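# Cover the cup's opening with the paper sheet

## Task

Put the paper so it covers the entire opening and rim of the cup, with the cup still upright at the end.

## Robot and tools

Robot: two arms, left_arm and right_arm, each ending in a two-finger gripper. Calibrated bases in the scene frame: left_arm at (+0.031, +0.241, 0) m, right_arm at (+0.028, -0.367, 0) m, both turned very slightly about z. A camera stand is fixed to the floor behind the arms.

Frames. The scene frame has its origin at table-top height, halfway between the nominal bases; +x points out over the table, +z up, and left_arm is on the +y side. Arm names do not match image left/right. Reported end_effector_position (metres) and end_effector_quat_wxyz use the scene frame. Every offset you send is measured along the current Hand target's own axes. In the gripper's axes, the fingers point along +z and open and close along y. The reported position is the point between the finger pads, about 1 cm short of the tips. Readings can be off by a few cm, more at long reach.

Row layout (shared by execute_actions and move): 14 numbers, each in [-1, 1]. The first 7 are left_arm: dx, dy, dz, rx, ry, rz, opening; the next 7 are right_arm in the same order. dx to rz are an offset, not a pose, counted from that arm's Hand target as it was when the action or move began. 1.0 equals 0.6 m of translation or 180 degrees of rotation; rx, ry, rz form a single rotation vector. opening is absolute: +1 fully open (0.094 m), -1 closed. Both arms must always be filled in; to hold an arm in place send six zeros plus its current opening (a 0 opening is a real command, half open).

execute_actions(actions, cameras): actions is a list of actions; each action is a list of up to 15 rows, one per 1/30 s step, and a short list repeats its final row to fill 15 steps. Every row is counted from the start pose of that action, not from the row before, and the next action starts from the new Hand target, so the same offset sent twice moves twice as far. cameras: list of names, ["all"], or []; if omitted, images come only when actions is empty. An empty actions list returns the state and images. The result also lists positions at some steps.

move(target, speed, blend, opening_speed, grip_force, blocking, cameras): target is one 14-number row or a list of up to 15 rows; all rows are offsets from the same starting Hand targets. The gripper follows a straight path, turning the short way, with no obstacle avoidance. speed: m/s, 0.002 to 2.9, default 0.25 (rotation up to twice that in rad/s); one value or one per target. blend: metres of corner rounding at intermediate targets; 0 stops at each. opening_speed: rate of finger change on the -1..+1 scale per second, at least 0.2; use it to close gently. grip_force: newtons per finger pad, 10 to 50, stays until changed; lower values close more slowly. blocking=false returns after about 0.5 s while the move keeps running. A move lasts at most 10 s. The result adds a move: line with the outcome (done, off_target, moving, held, fault) and limits (paced = pose clipped, held = steps withheld). done means within 10 mm and 2 degrees. Faster moves lag, stray and hit harder.

wait(seconds 0 to 10, cameras): lets time pass holding commands; a running move continues. stop(cameras): brakes a running move. zoom_image(camera, region=[x0, y0, x1, y1]) enlarges part of a camera's latest image, pixel coordinates from top-left, at most 504 by 504. finished_scene(scene): ends the scene with its number; make no further call in that reply.

Control notes: each step the commanded orientation is limited to 40 degrees from the measured one. Hand target in the result is the last commanded pose and the base for the next offsets. A gripper may rest a few cm from it because of friction or weight; resending zeros asks for it again, or send the remaining gap as an offset. A blocked arm keeps pushing until commanded back past the gripper. Keep paths away from an arm's own base.

Gripper readings: grip_measured uses the opening scale and reads slightly wide when empty and narrower than a squeezed part; grip_effort_nm is motor effort in N m at the shaft (negative closing), not pad force. To release, command well above grip_measured. Full squeeze is about 50 to 64 N per pad, so close slowly or with reduced grip_force on soft items like paper.

Joint ranges (rad): waist -2.618 to 3.054, shoulder 0 to 3.142, elbow 0 to 3.142 (straight at 2.901), wrist pitch and yaw ±1.571, wrist roll ±2.094. Joint torques include gravity; the first three wrap at ±28 N m.

Cameras: cam_head_left, cam_head_right, cam_high, cam_low, cam_left_wrist, cam_right_wrist, all 896x504, with calibration given; fixed cameras may be off by about 2 degrees and 9 mm.

Avoid: dropping things, releasing moving parts, striking fixed or heavy objects, pressing hard, any contact between the two arms or one gripper closing on the other, knocking the cup over, and anything leaving the table. Motor heat rises when holding, stretching or pushing; MOTOR HOT appears at 75 °C, at 90 °C the arm folds and idles, at 100 °C it collapses.

Each tool is called as name(argument=value, ...) on one line, values as JSON.

## Session

execute_actions(actions=[])

Scene clock: 0.00 s.
left_arm: end_effector_position=(+0.4355, +0.2455, +0.0978) grip_measured=+1.000 grip_effort_nm=n/a end_effector_quat_wxyz=(+0.586, -0.035, +0.810, +0.013) | right_arm: end_effector_position=(+0.4432, -0.3883, +0.1109) grip_measured=+1.000 grip_effort_nm=n/a end_effector_quat_wxyz=(+0.611, +0.006, +0.791, -0.035)
Joint positions: left_arm=[-0.002 1.577 0.381 0.875 -0.094 -0.053 0.094] | right_arm=[-0.042 1.612 0.4 0.958 0.019 -0.045 0.094]
Joint velocities: within noise
Joint torques (N m): no reading
Heat: left arm: 47 °C; right arm: 41 °C.
Hand target: left_arm +0.4374, +0.2455, +0.1029; +0.591, -0.036, +0.805, +0.013 | right_arm +0.4441, -0.3883, +0.1135; +0.613, +0.006, +0.789, -0.035
Tool commands: left_gripper/opening=+1.0 right_gripper/opening=+1.0

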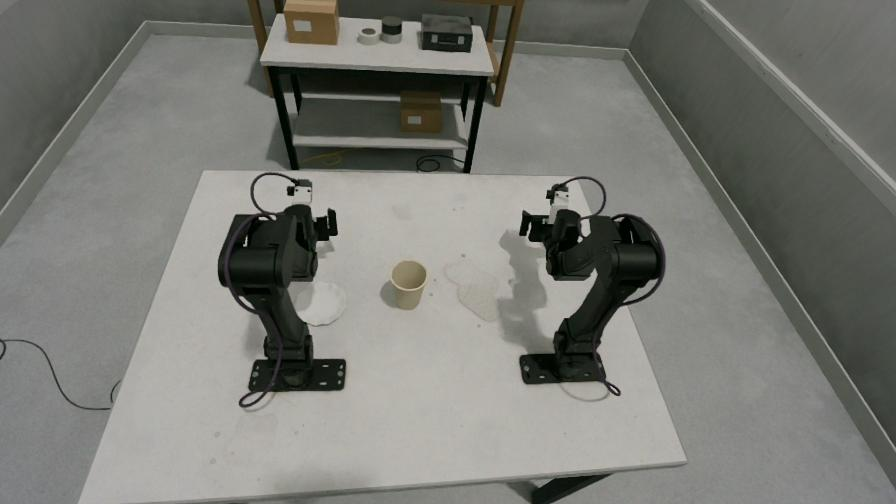

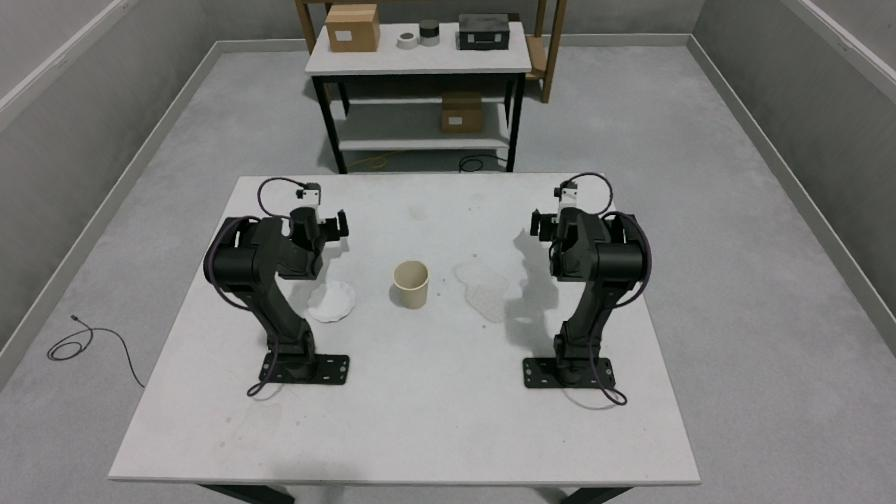

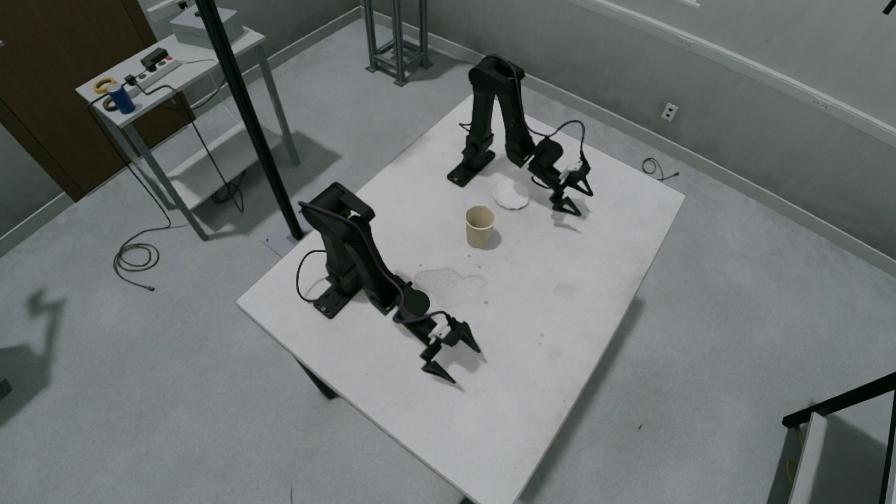

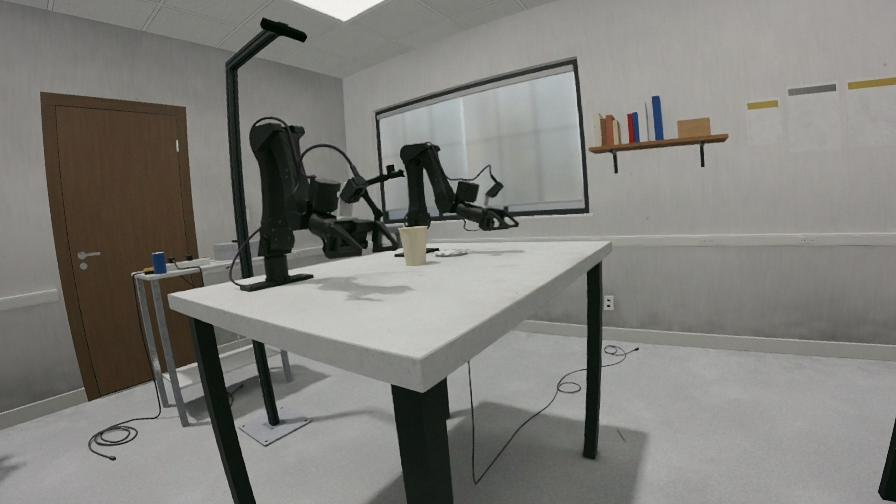

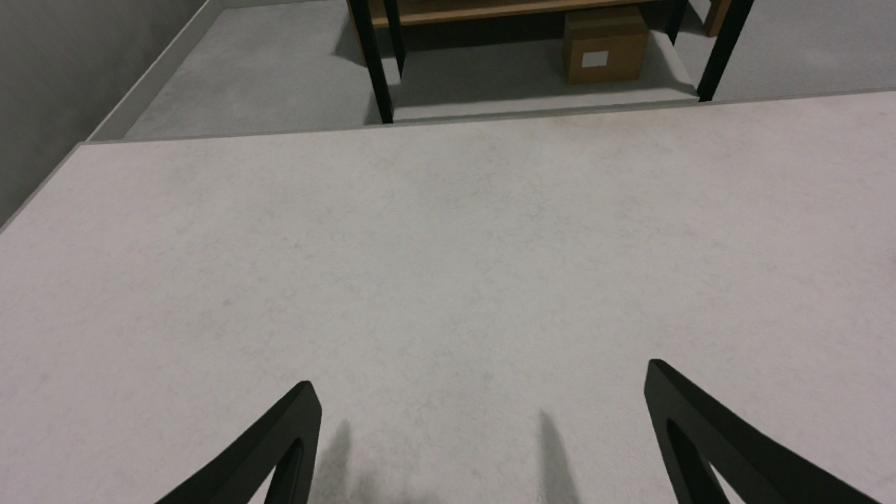

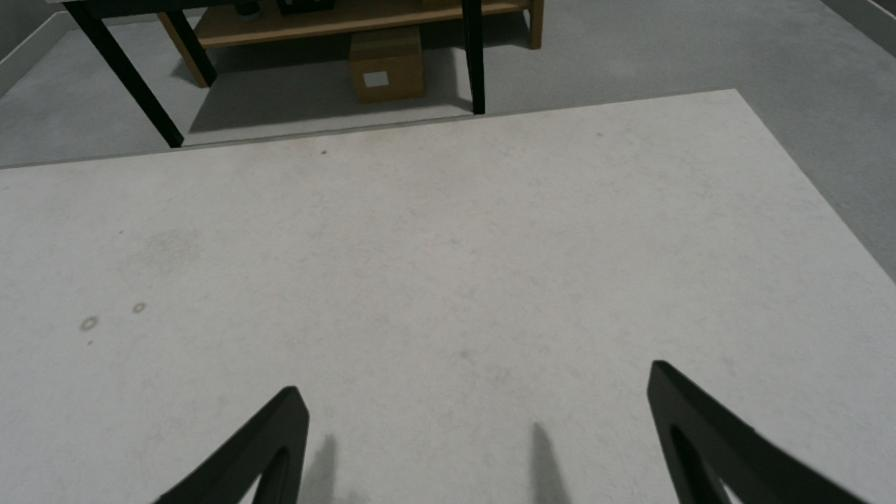

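zoom_image(camera="cam_head_left", region=[270, 230, 510, 365])

zoom_image(camera="cam_high", region=[420, 130, 620, 260])

zoom_image(camera="cam_low", region=[330, 190, 550, 300])

zoom_image(camera="cam_head_right", region=[270, 230, 510, 365])

Scaled by 2.100 from the camera's 896x504 image, which has a finer 1280x720 frame.

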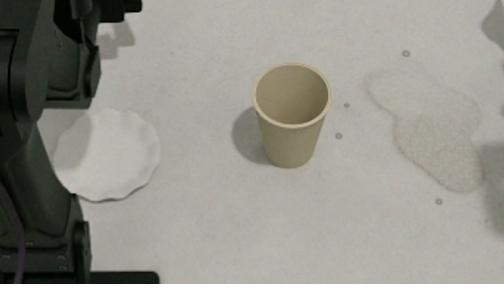

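Scaled by 2.520 from the camera's 896x504 image, which has a finer 1280x720 frame.

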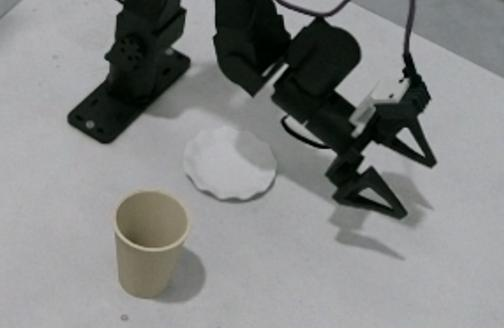

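Scaled by 2.291 from the camera's 896x504 image, which has a finer 1280x720 frame.

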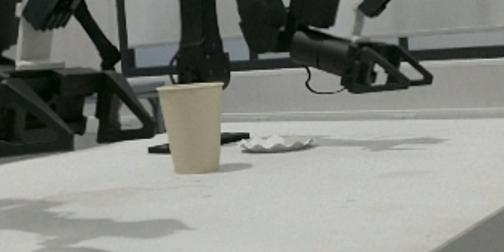

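Scaled by 2.100 from the camera's 896x504 image, which has a finer 1280x720 frame.

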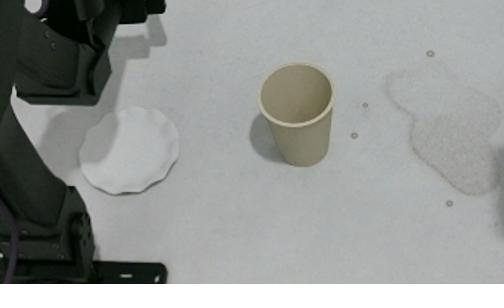

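move(target=[-0.0513, -0.0617, -0.2608, 0.0089, 0.403, 0.0247, 1, 0, 0, 0, 0, 0, 0, 1], speed=0.3, cameras=["cam_left_wrist", "cam_low", "cam_head_left"])

Scene clock: 68.40 s.
left_arm: end_effector_position=(+0.2962, +0.2038, +0.1743) grip_measured=+1.000 grip_effort_nm=0.04 end_effector_quat_wxyz=(-0.005, +0.000, +1.000, +0.004) | right_arm: end_effector_position=(+0.4432, -0.3883, +0.1109) grip_measured=+1.000 grip_effort_nm=0.00 end_effector_quat_wxyz=(+0.611, +0.006, +0.791, -0.035)
Joint positions: left_arm=[-0.116 1.579 1.507 -1.51 -0.006 -0.148 0.094] | right_arm=[-0.042 1.612 0.4 0.958 0.019 -0.045 0.094]
Joint torques (N m): left_arm=[-0.69 -4.83 9.37 0.32 0.05 -0.08] | right_arm=[0.06 -6.65 6.17 1.98 -0.01 -0.02]
Heat: left arm: 47 °C; right arm: 41 °C.
Hand target: left_arm +0.3003, +0.2000, +0.1800; +0.000, +0.001, +1.000, +0.000 | right_arm +0.4441, -0.3883, +0.1135; +0.613, +0.006, +0.789, -0.035
Off the commanded pose: left_arm 0.008 m, 1 deg | right_arm 0.003 m, 0 deg.
move: done
camera_calibration:
cam_left_wrist: T_world_to_cam=[[-0.114006, -0.992875, -0.0346735, 0.252131], [-0.844261, 0.078427, 0.530162, 0.186995], [-0.523665, 0.0897151, -0.847187, 0.399863], [0, 0, 0, 1]] pos_world=[0.396011, 0.199795, 0.248364]
Images, in order (width x height): cam_head_left 896x504, cam_low 896x504, cam_left_wrist 896x504.

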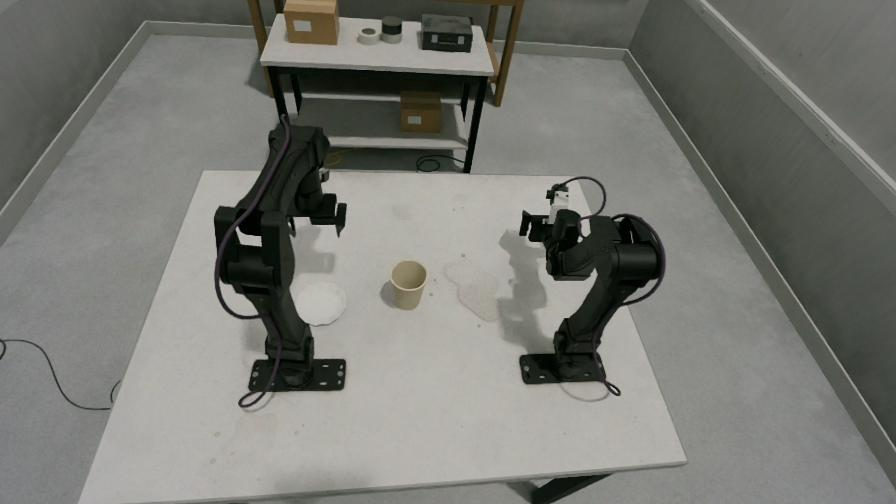

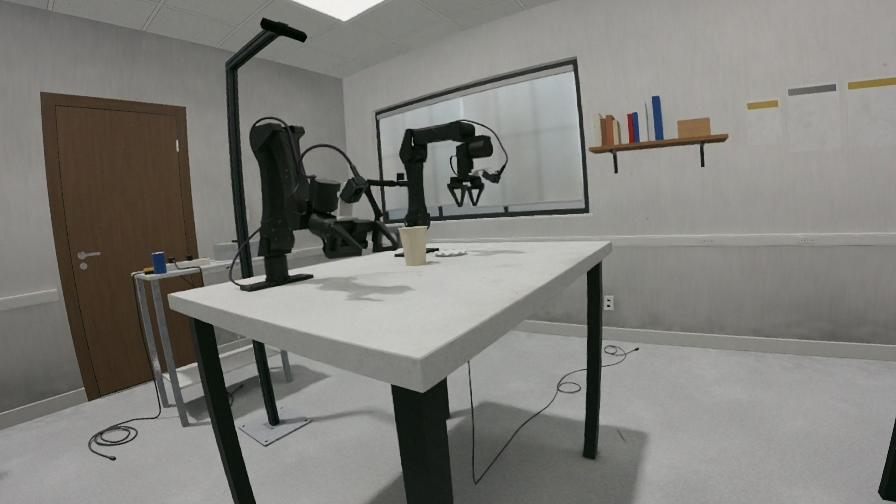

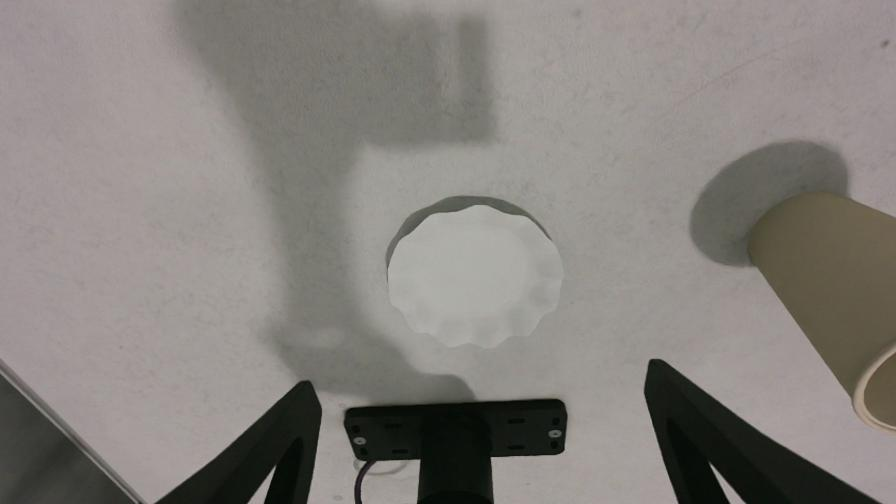

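zoom_image(camera="cam_left_wrist", region=[360, 170, 600, 370])

zoom_image(camera="cam_low", region=[380, 210, 500, 280])

Scaled by 2.100 from the camera's 896x504 image, which has a finer 1280x720 frame.

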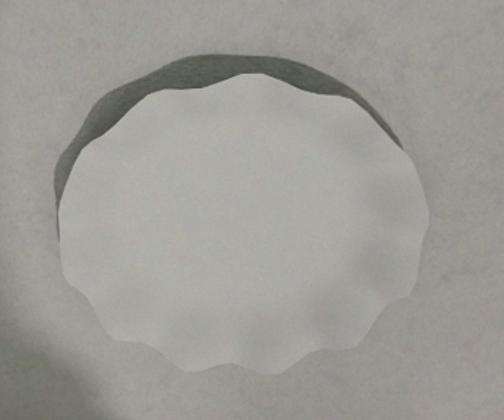

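Scaled by 4.200 from the camera's 896x504 image, which has a finer 1280x720 frame.

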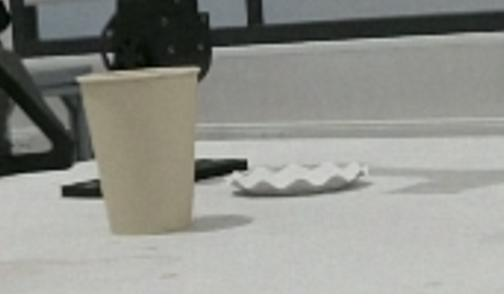

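move(target=[0.1263, 0.1042, 0.1833, 0.194, 0, 0, -0.4, 0, 0, 0, 0, 0, 0, 1], speed=0.3, cameras=["cam_left_wrist", "cam_low", "cam_head_left", "cam_head_right", "cam_high"])

zoom_image(camera="cam_left_wrist", region=[200, 180, 700, 504])

zoom_image(camera="cam_low", region=[380, 180, 540, 280])

zoom_image(camera="cam_high", region=[420, 100, 620, 260])

Scene clock: 103.47 s.
left_arm: end_effector_position=(+0.2220, +0.2643, +0.0729) grip_measured=-0.398 grip_effort_nm=-0.07 end_effector_quat_wxyz=(-0.009, -0.001, +0.957, -0.292) | right_arm: end_effector_position=(+0.4432, -0.3883, +0.1109) grip_measured=+1.000 grip_effort_nm=-0.01 end_effector_quat_wxyz=(+0.611, +0.006, +0.791, -0.035)
Joint positions: left_arm=[0.595 1.576 0.952 -1.306 0.481 0.651 0.028] | right_arm=[-0.042 1.612 0.4 0.958 0.019 -0.045 0.094]
Joint torques (N m): left_arm=[0.34 -4.15 4.22 -0.04 0.42 0.11] | right_arm=[0.06 -6.67 6.19 1.98 -0.01 -0.02]
Heat: left arm: 47 °C; right arm: 41 °C.
Hand target: left_arm +0.2246, +0.2627, +0.0700; +0.000, +0.001, +0.954, -0.300 | right_arm +0.4441, -0.3883, +0.1135; +0.613, +0.006, +0.789, -0.035
Off the commanded pose: left_arm 0.004 m, 1 deg | right_arm 0.003 m, 0 deg.
move: done
camera_calibration:
cam_left_wrist: T_world_to_cam=[[-0.107711, -0.839617, 0.532392, 0.216956], [-0.841729, 0.361983, 0.400576, 0.10735], [-0.529047, -0.404983, -0.74572, 0.394237], [0, 0, 0, 1]] pos_world=[0.322298, 0.30296, 0.135483]
Images, in order (width x height): cam_head_left 896x504, cam_head_right 896x504, cam_high 896x504, cam_low 896x504, cam_left_wrist 896x504.

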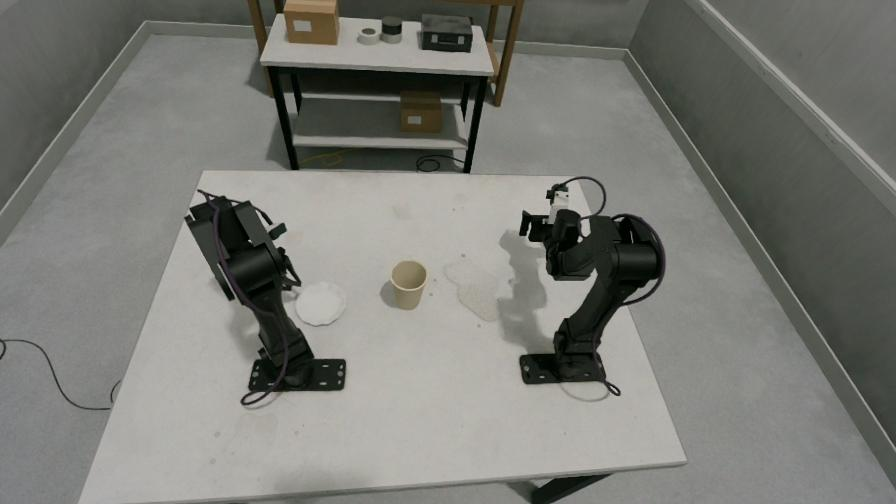

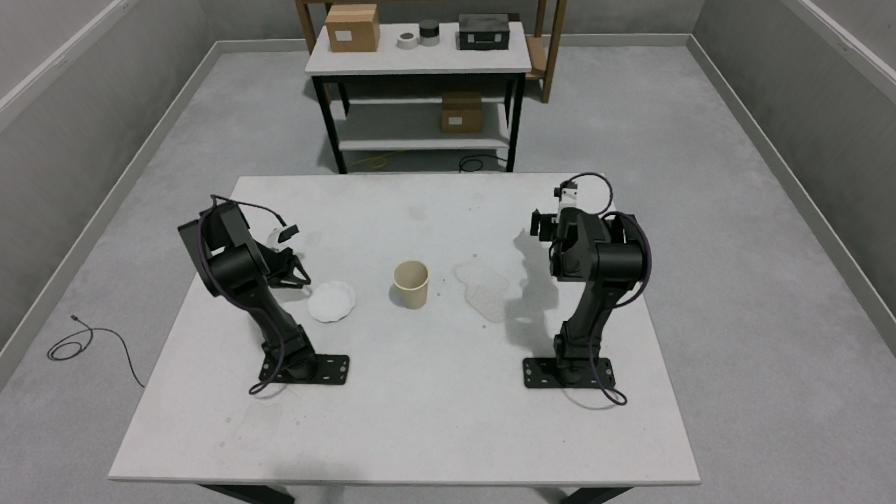

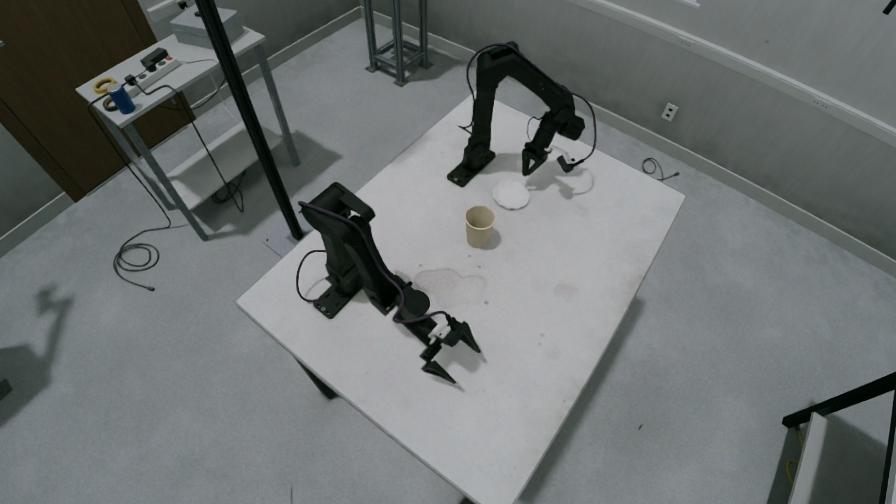

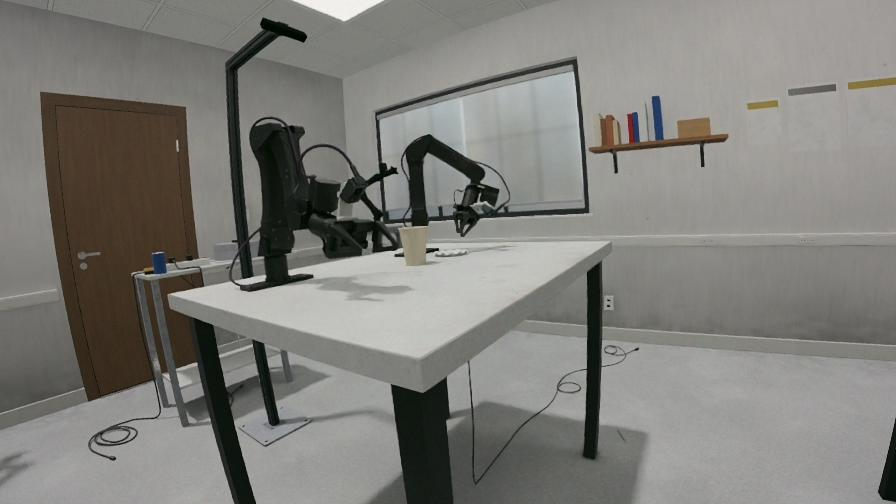

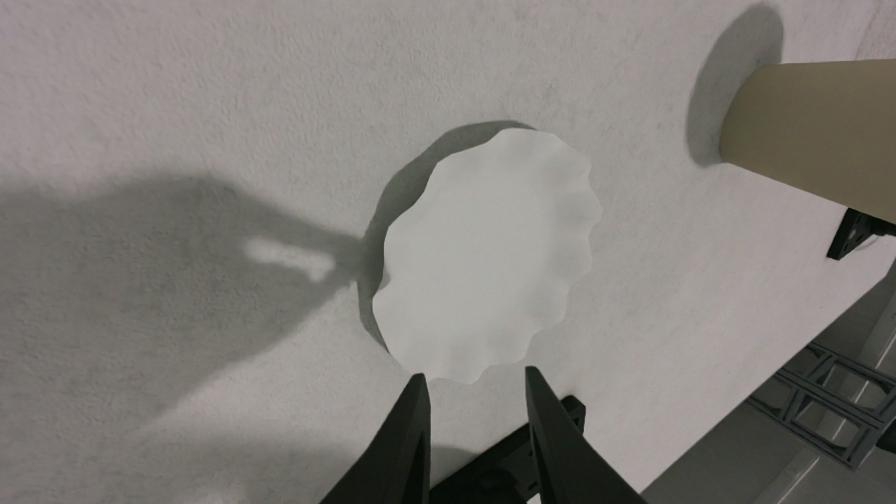

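Scaled by 1.008 from the camera's 896x504 image, which has a finer 1280x720 frame.

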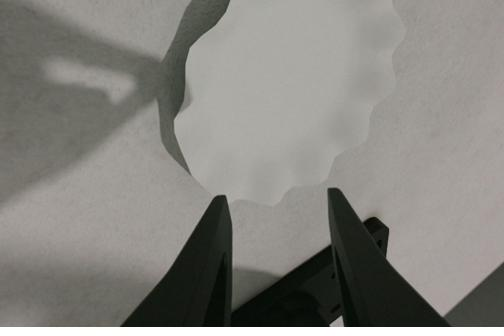

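Scaled by 3.150 from the camera's 896x504 image, which has a finer 1280x720 frame.

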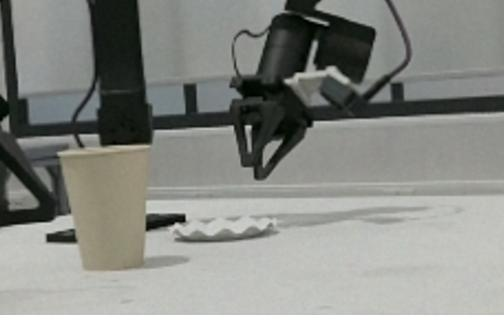

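Scaled by 2.520 from the camera's 896x504 image, which has a finer 1280x720 frame.

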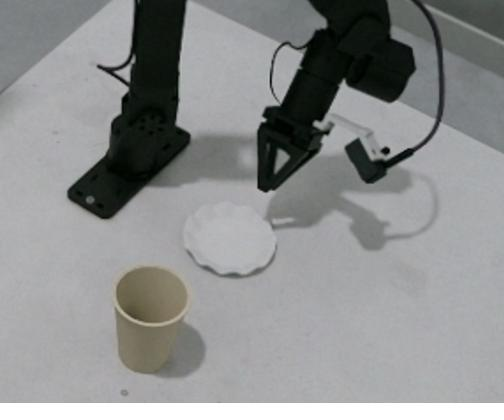

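zoom_image(camera="cam_head_left", region=[230, 240, 370, 340])

zoom_image(camera="cam_head_right", region=[230, 240, 370, 340])

zoom_image(camera="cam_high", region=[470, 130, 590, 230])

Scaled by 3.600 from the camera's 896x504 image, which has a finer 1280x720 frame.

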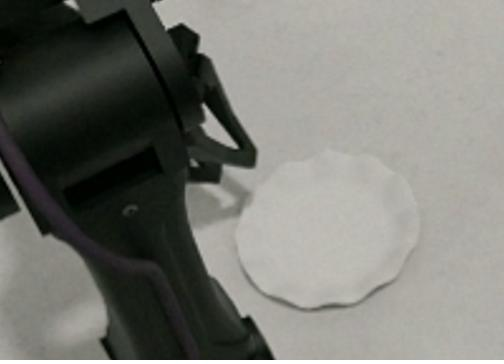

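Scaled by 3.600 from the camera's 896x504 image, which has a finer 1280x720 frame.

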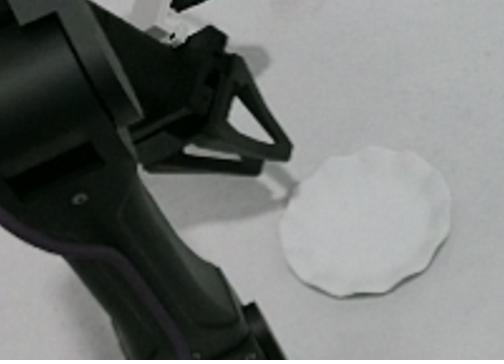

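Scaled by 4.200 from the camera's 896x504 image, which has a finer 1280x720 frame.

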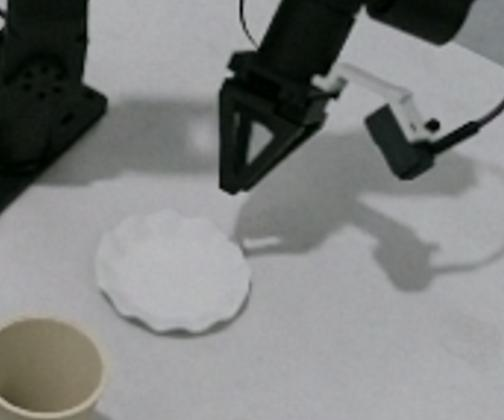

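move(target=[0.0033, 0.0552, 0.0287, 0, 0, 0, -0.49, 0, 0, 0, 0, 0, 0, 1], speed=0.15, cameras=["cam_left_wrist", "cam_low", "cam_head_left", "cam_high"])

zoom_image(camera="cam_left_wrist", region=[250, 200, 650, 504])

zoom_image(camera="cam_low", region=[400, 200, 510, 270])

zoom_image(camera="cam_high", region=[470, 130, 590, 230])

Scene clock: 167.63 s.
left_arm: end_effector_position=(+0.2229, +0.2803, +0.0418) grip_measured=-0.488 grip_effort_nm=-0.08 end_effector_quat_wxyz=(-0.004, -0.001, +0.955, -0.297) | right_arm: end_effector_position=(+0.4432, -0.3883, +0.1109) grip_measured=+1.000 grip_effort_nm=-0.01 end_effector_quat_wxyz=(+0.611, +0.006, +0.791, -0.035)
Joint positions: left_arm=[0.659 1.677 0.914 -1.198 0.472 0.72 0.024] | right_arm=[-0.042 1.612 0.4 0.958 0.019 -0.045 0.094]
Joint torques (N m): left_arm=[0.4 -4.63 3.44 -0.09 0.28 0.11] | right_arm=[0.05 -6.65 6.17 1.98 -0.01 -0.02]
Heat: left arm: 44 °C; right arm: 42 °C.
Hand target: left_arm +0.2227, +0.2799, +0.0370; +0.000, +0.001, +0.954, -0.300 | right_arm +0.4441, -0.3883, +0.1135; +0.613, +0.006, +0.789, -0.035
Off the commanded pose: left_arm 0.005 m, 1 deg | right_arm 0.003 m, 0 deg.
move: done
camera_calibration:
cam_left_wrist: T_world_to_cam=[[-0.109215, -0.834066, 0.540746, 0.245515], [-0.846402, 0.363285, 0.389394, 0.115904], [-0.521225, -0.415161, -0.745631, 0.379077], [0, 0, 0, 1]] pos_world=[0.3225, 0.320047, 0.104758]
Images, in order (width x height): cam_head_left 896x504, cam_high 896x504, cam_low 896x504, cam_left_wrist 896x504.

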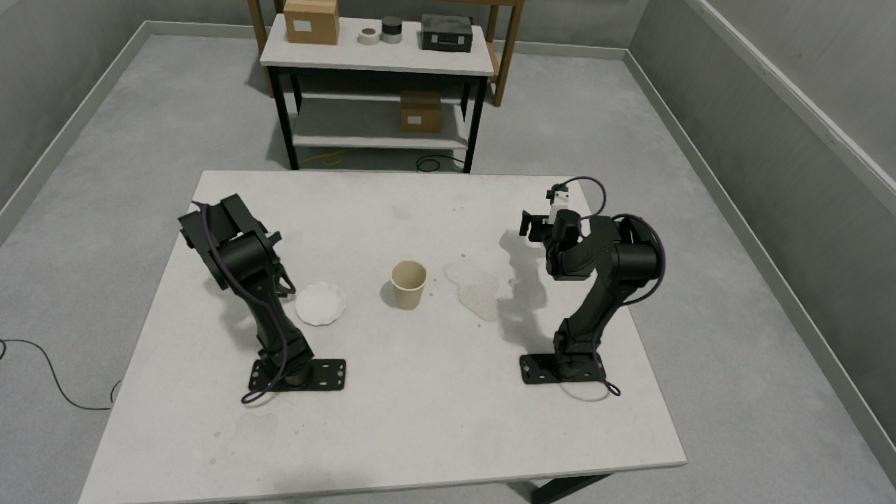

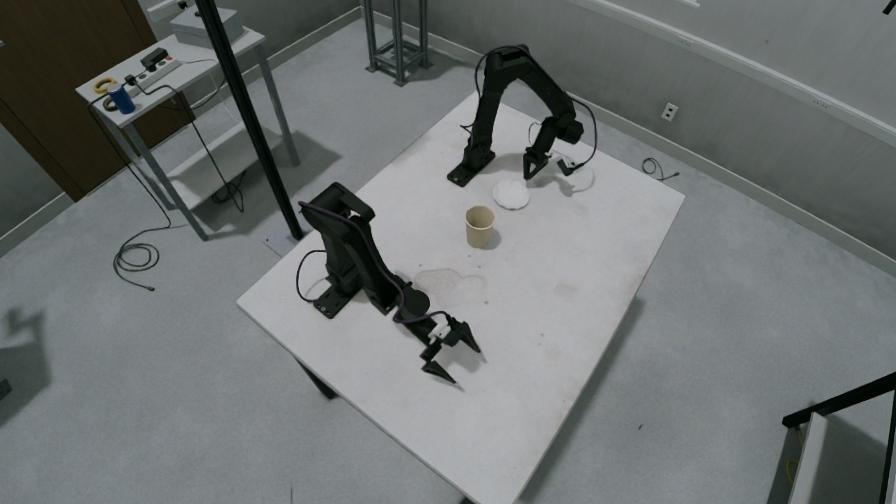

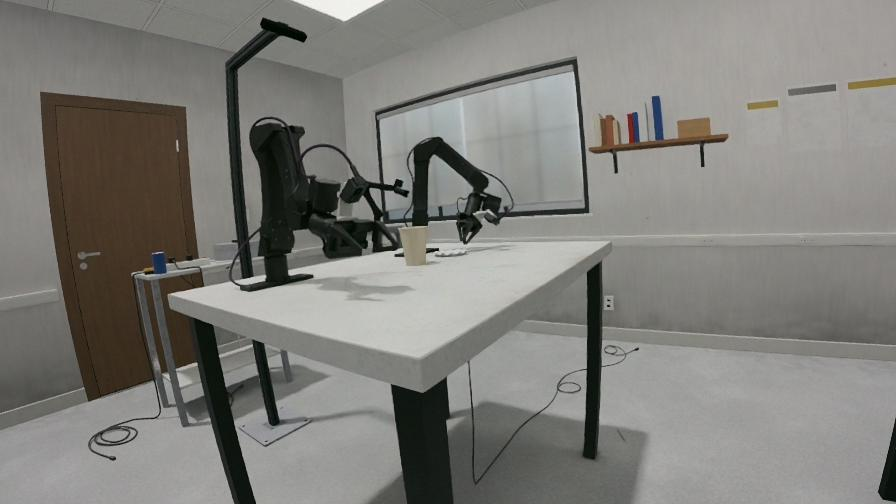

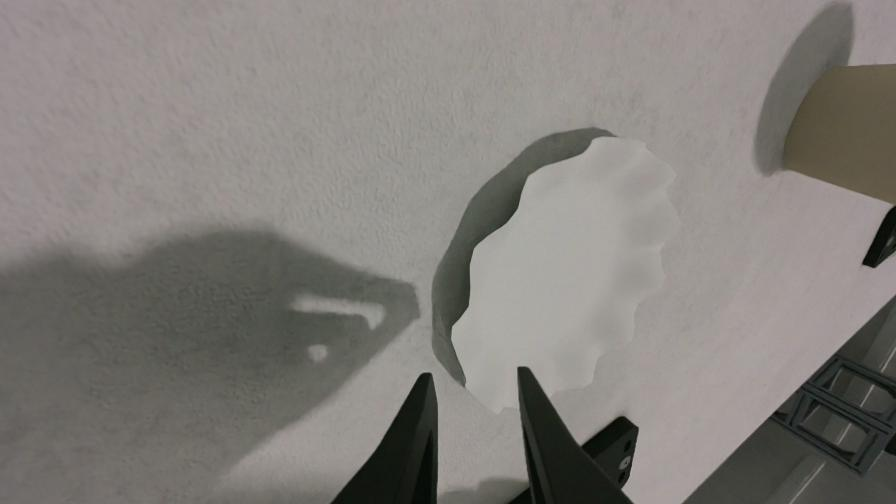

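Scaled by 1.260 from the camera's 896x504 image, which has a finer 1280x720 frame.

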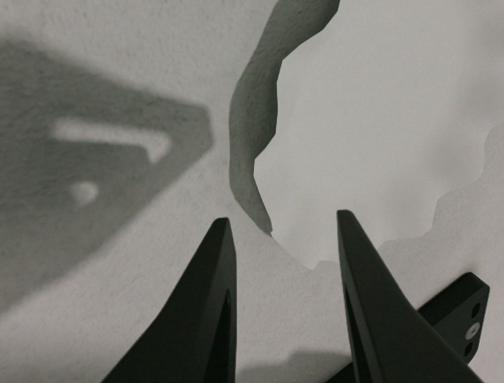

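Scaled by 4.582 from the camera's 896x504 image, which has a finer 1280x720 frame.

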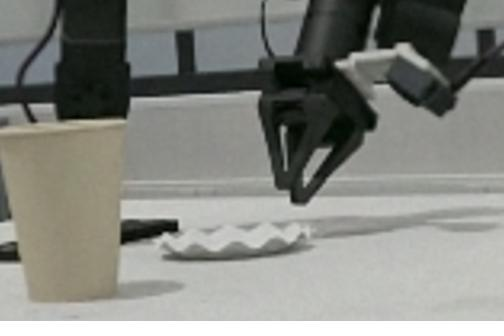

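Scaled by 4.200 from the camera's 896x504 image, which has a finer 1280x720 frame.

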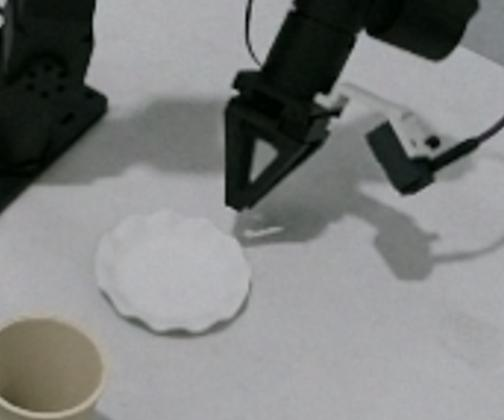

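move(target=[0.0098, 0.0043, 0.0345, 0, 0, 0, -0.49, 0, 0, 0, 0, 0, 0, 1], speed=0.08, cameras=["cam_left_wrist", "cam_low", "cam_high", "cam_head_right"])

zoom_image(camera="cam_left_wrist", region=[300, 250, 650, 504])

zoom_image(camera="cam_low", region=[410, 210, 500, 270])

zoom_image(camera="cam_high", region=[480, 140, 570, 220])

zoom_image(camera="cam_head_right", region=[260, 250, 370, 340])

Scene clock: 181.97 s.
left_arm: end_effector_position=(+0.2163, +0.2743, +0.0231) grip_measured=-0.488 grip_effort_nm=-0.08 end_effector_quat_wxyz=(-0.001, -0.001, +0.956, -0.293) | right_arm: end_effector_position=(+0.4432, -0.3883, +0.1109) grip_measured=+1.000 grip_effort_nm=-0.01 end_effector_quat_wxyz=(+0.611, +0.006, +0.791, -0.035)
Joint positions: left_arm=[0.653 1.677 0.832 -1.103 0.472 0.712 0.024] | right_arm=[-0.042 1.612 0.4 0.958 0.019 -0.045 0.094]
Joint torques (N m): left_arm=[-0.68 -4.12 3.23 -0.07 0.35 -0.03] | right_arm=[0.05 -6.65 6.17 1.97 -0.01 -0.02]
Heat: left arm: 44 °C; right arm: 42 °C.
Hand target: left_arm +0.2168, +0.2702, +0.0185; +0.000, +0.001, +0.954, -0.300 | right_arm +0.4441, -0.3883, +0.1135; +0.613, +0.006, +0.789, -0.035
Off the commanded pose: left_arm 0.006 m, 1 deg | right_arm 0.003 m, 0 deg.
move: done
camera_calibration:
cam_left_wrist: T_world_to_cam=[[-0.11116, -0.83819, 0.53393, 0.251621], [-0.848964, 0.359384, 0.387432, 0.121397], [-0.516627, -0.41022, -0.751542, 0.357068], [0, 0, 0, 1]] pos_world=[0.315503, 0.313755, 0.08697]
Images, in order (width x height): cam_head_right 896x504, cam_high 896x504, cam_low 896x504, cam_left_wrist 896x504.

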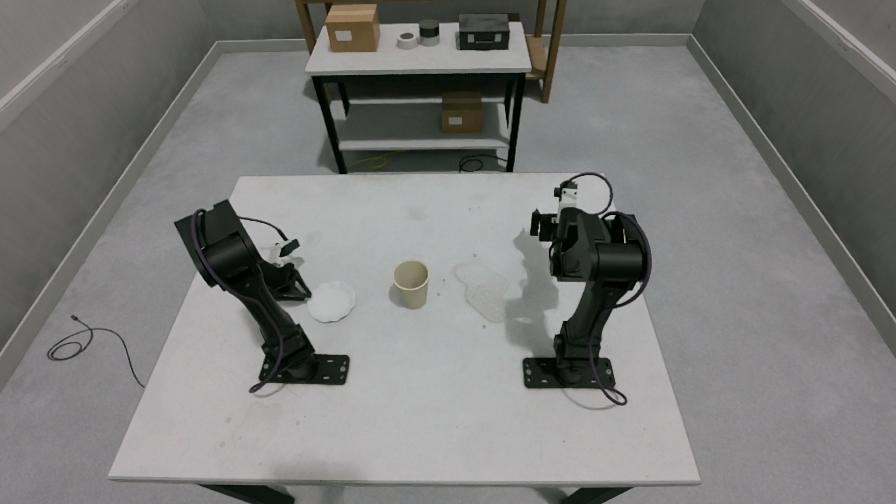

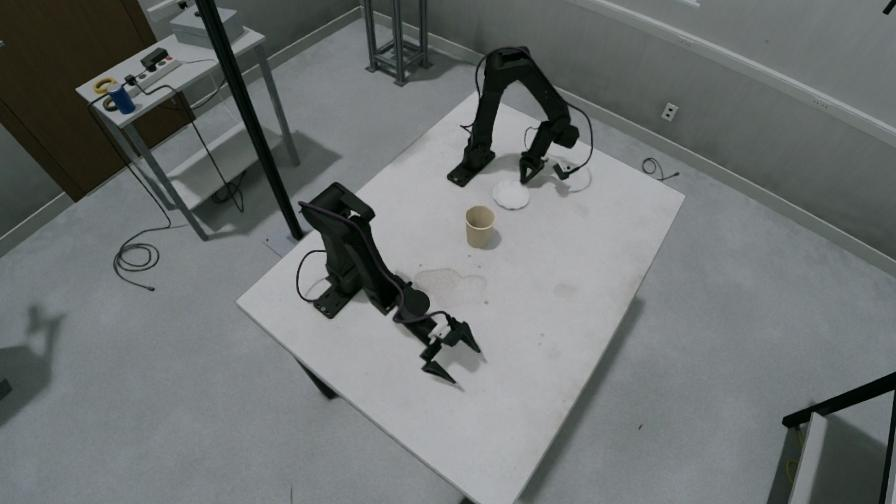

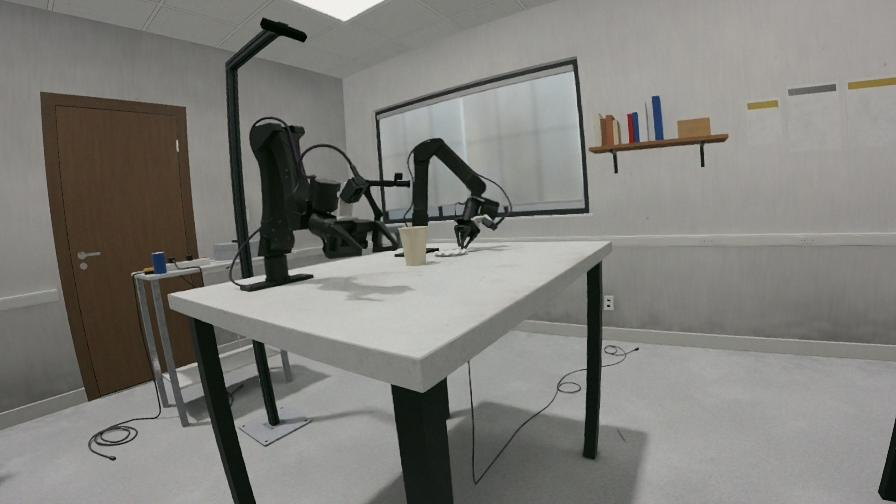

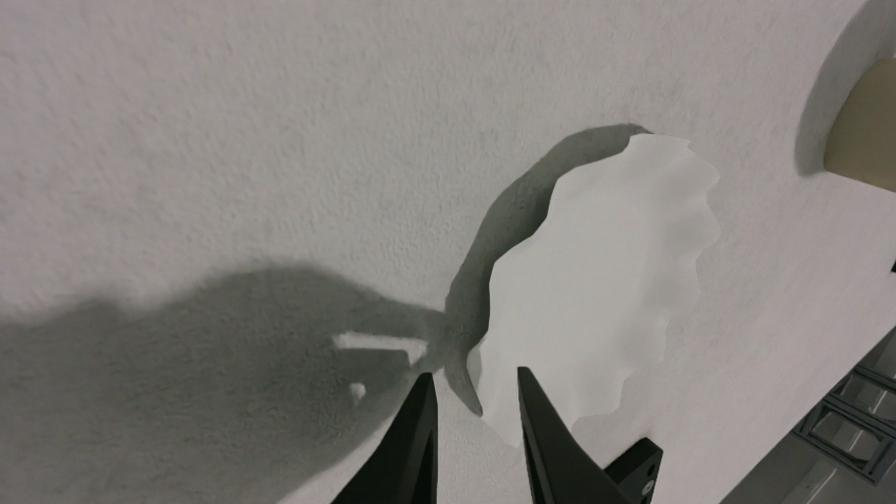

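Scaled by 1.440 from the camera's 896x504 image, which has a finer 1280x720 frame.

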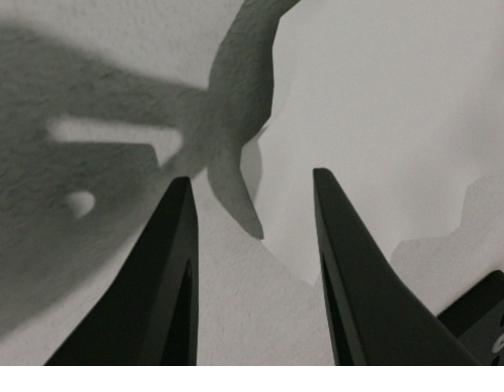

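Scaled by 5.600 from the camera's 896x504 image, which has a finer 1280x720 frame.

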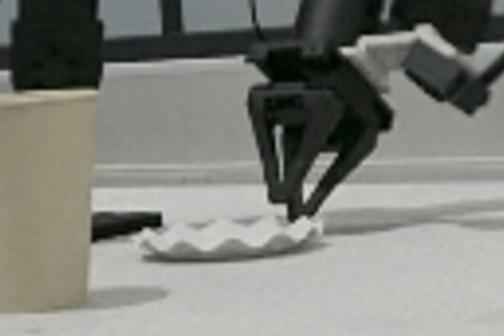

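Scaled by 5.600 from the camera's 896x504 image, which has a finer 1280x720 frame.

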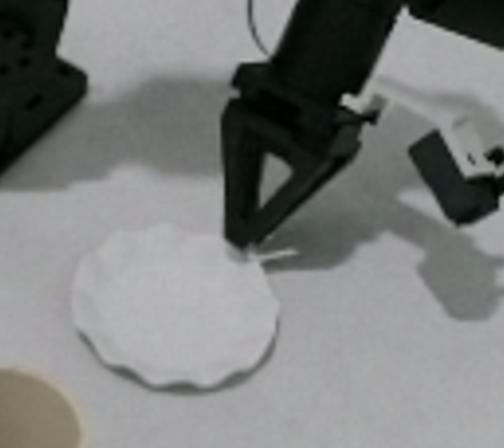

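Scaled by 4.582 from the camera's 896x504 image, which has a finer 1280x720 frame.

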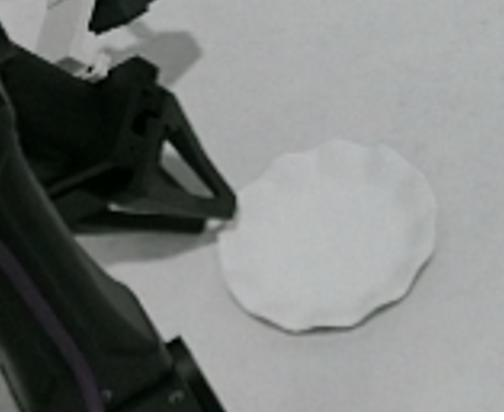

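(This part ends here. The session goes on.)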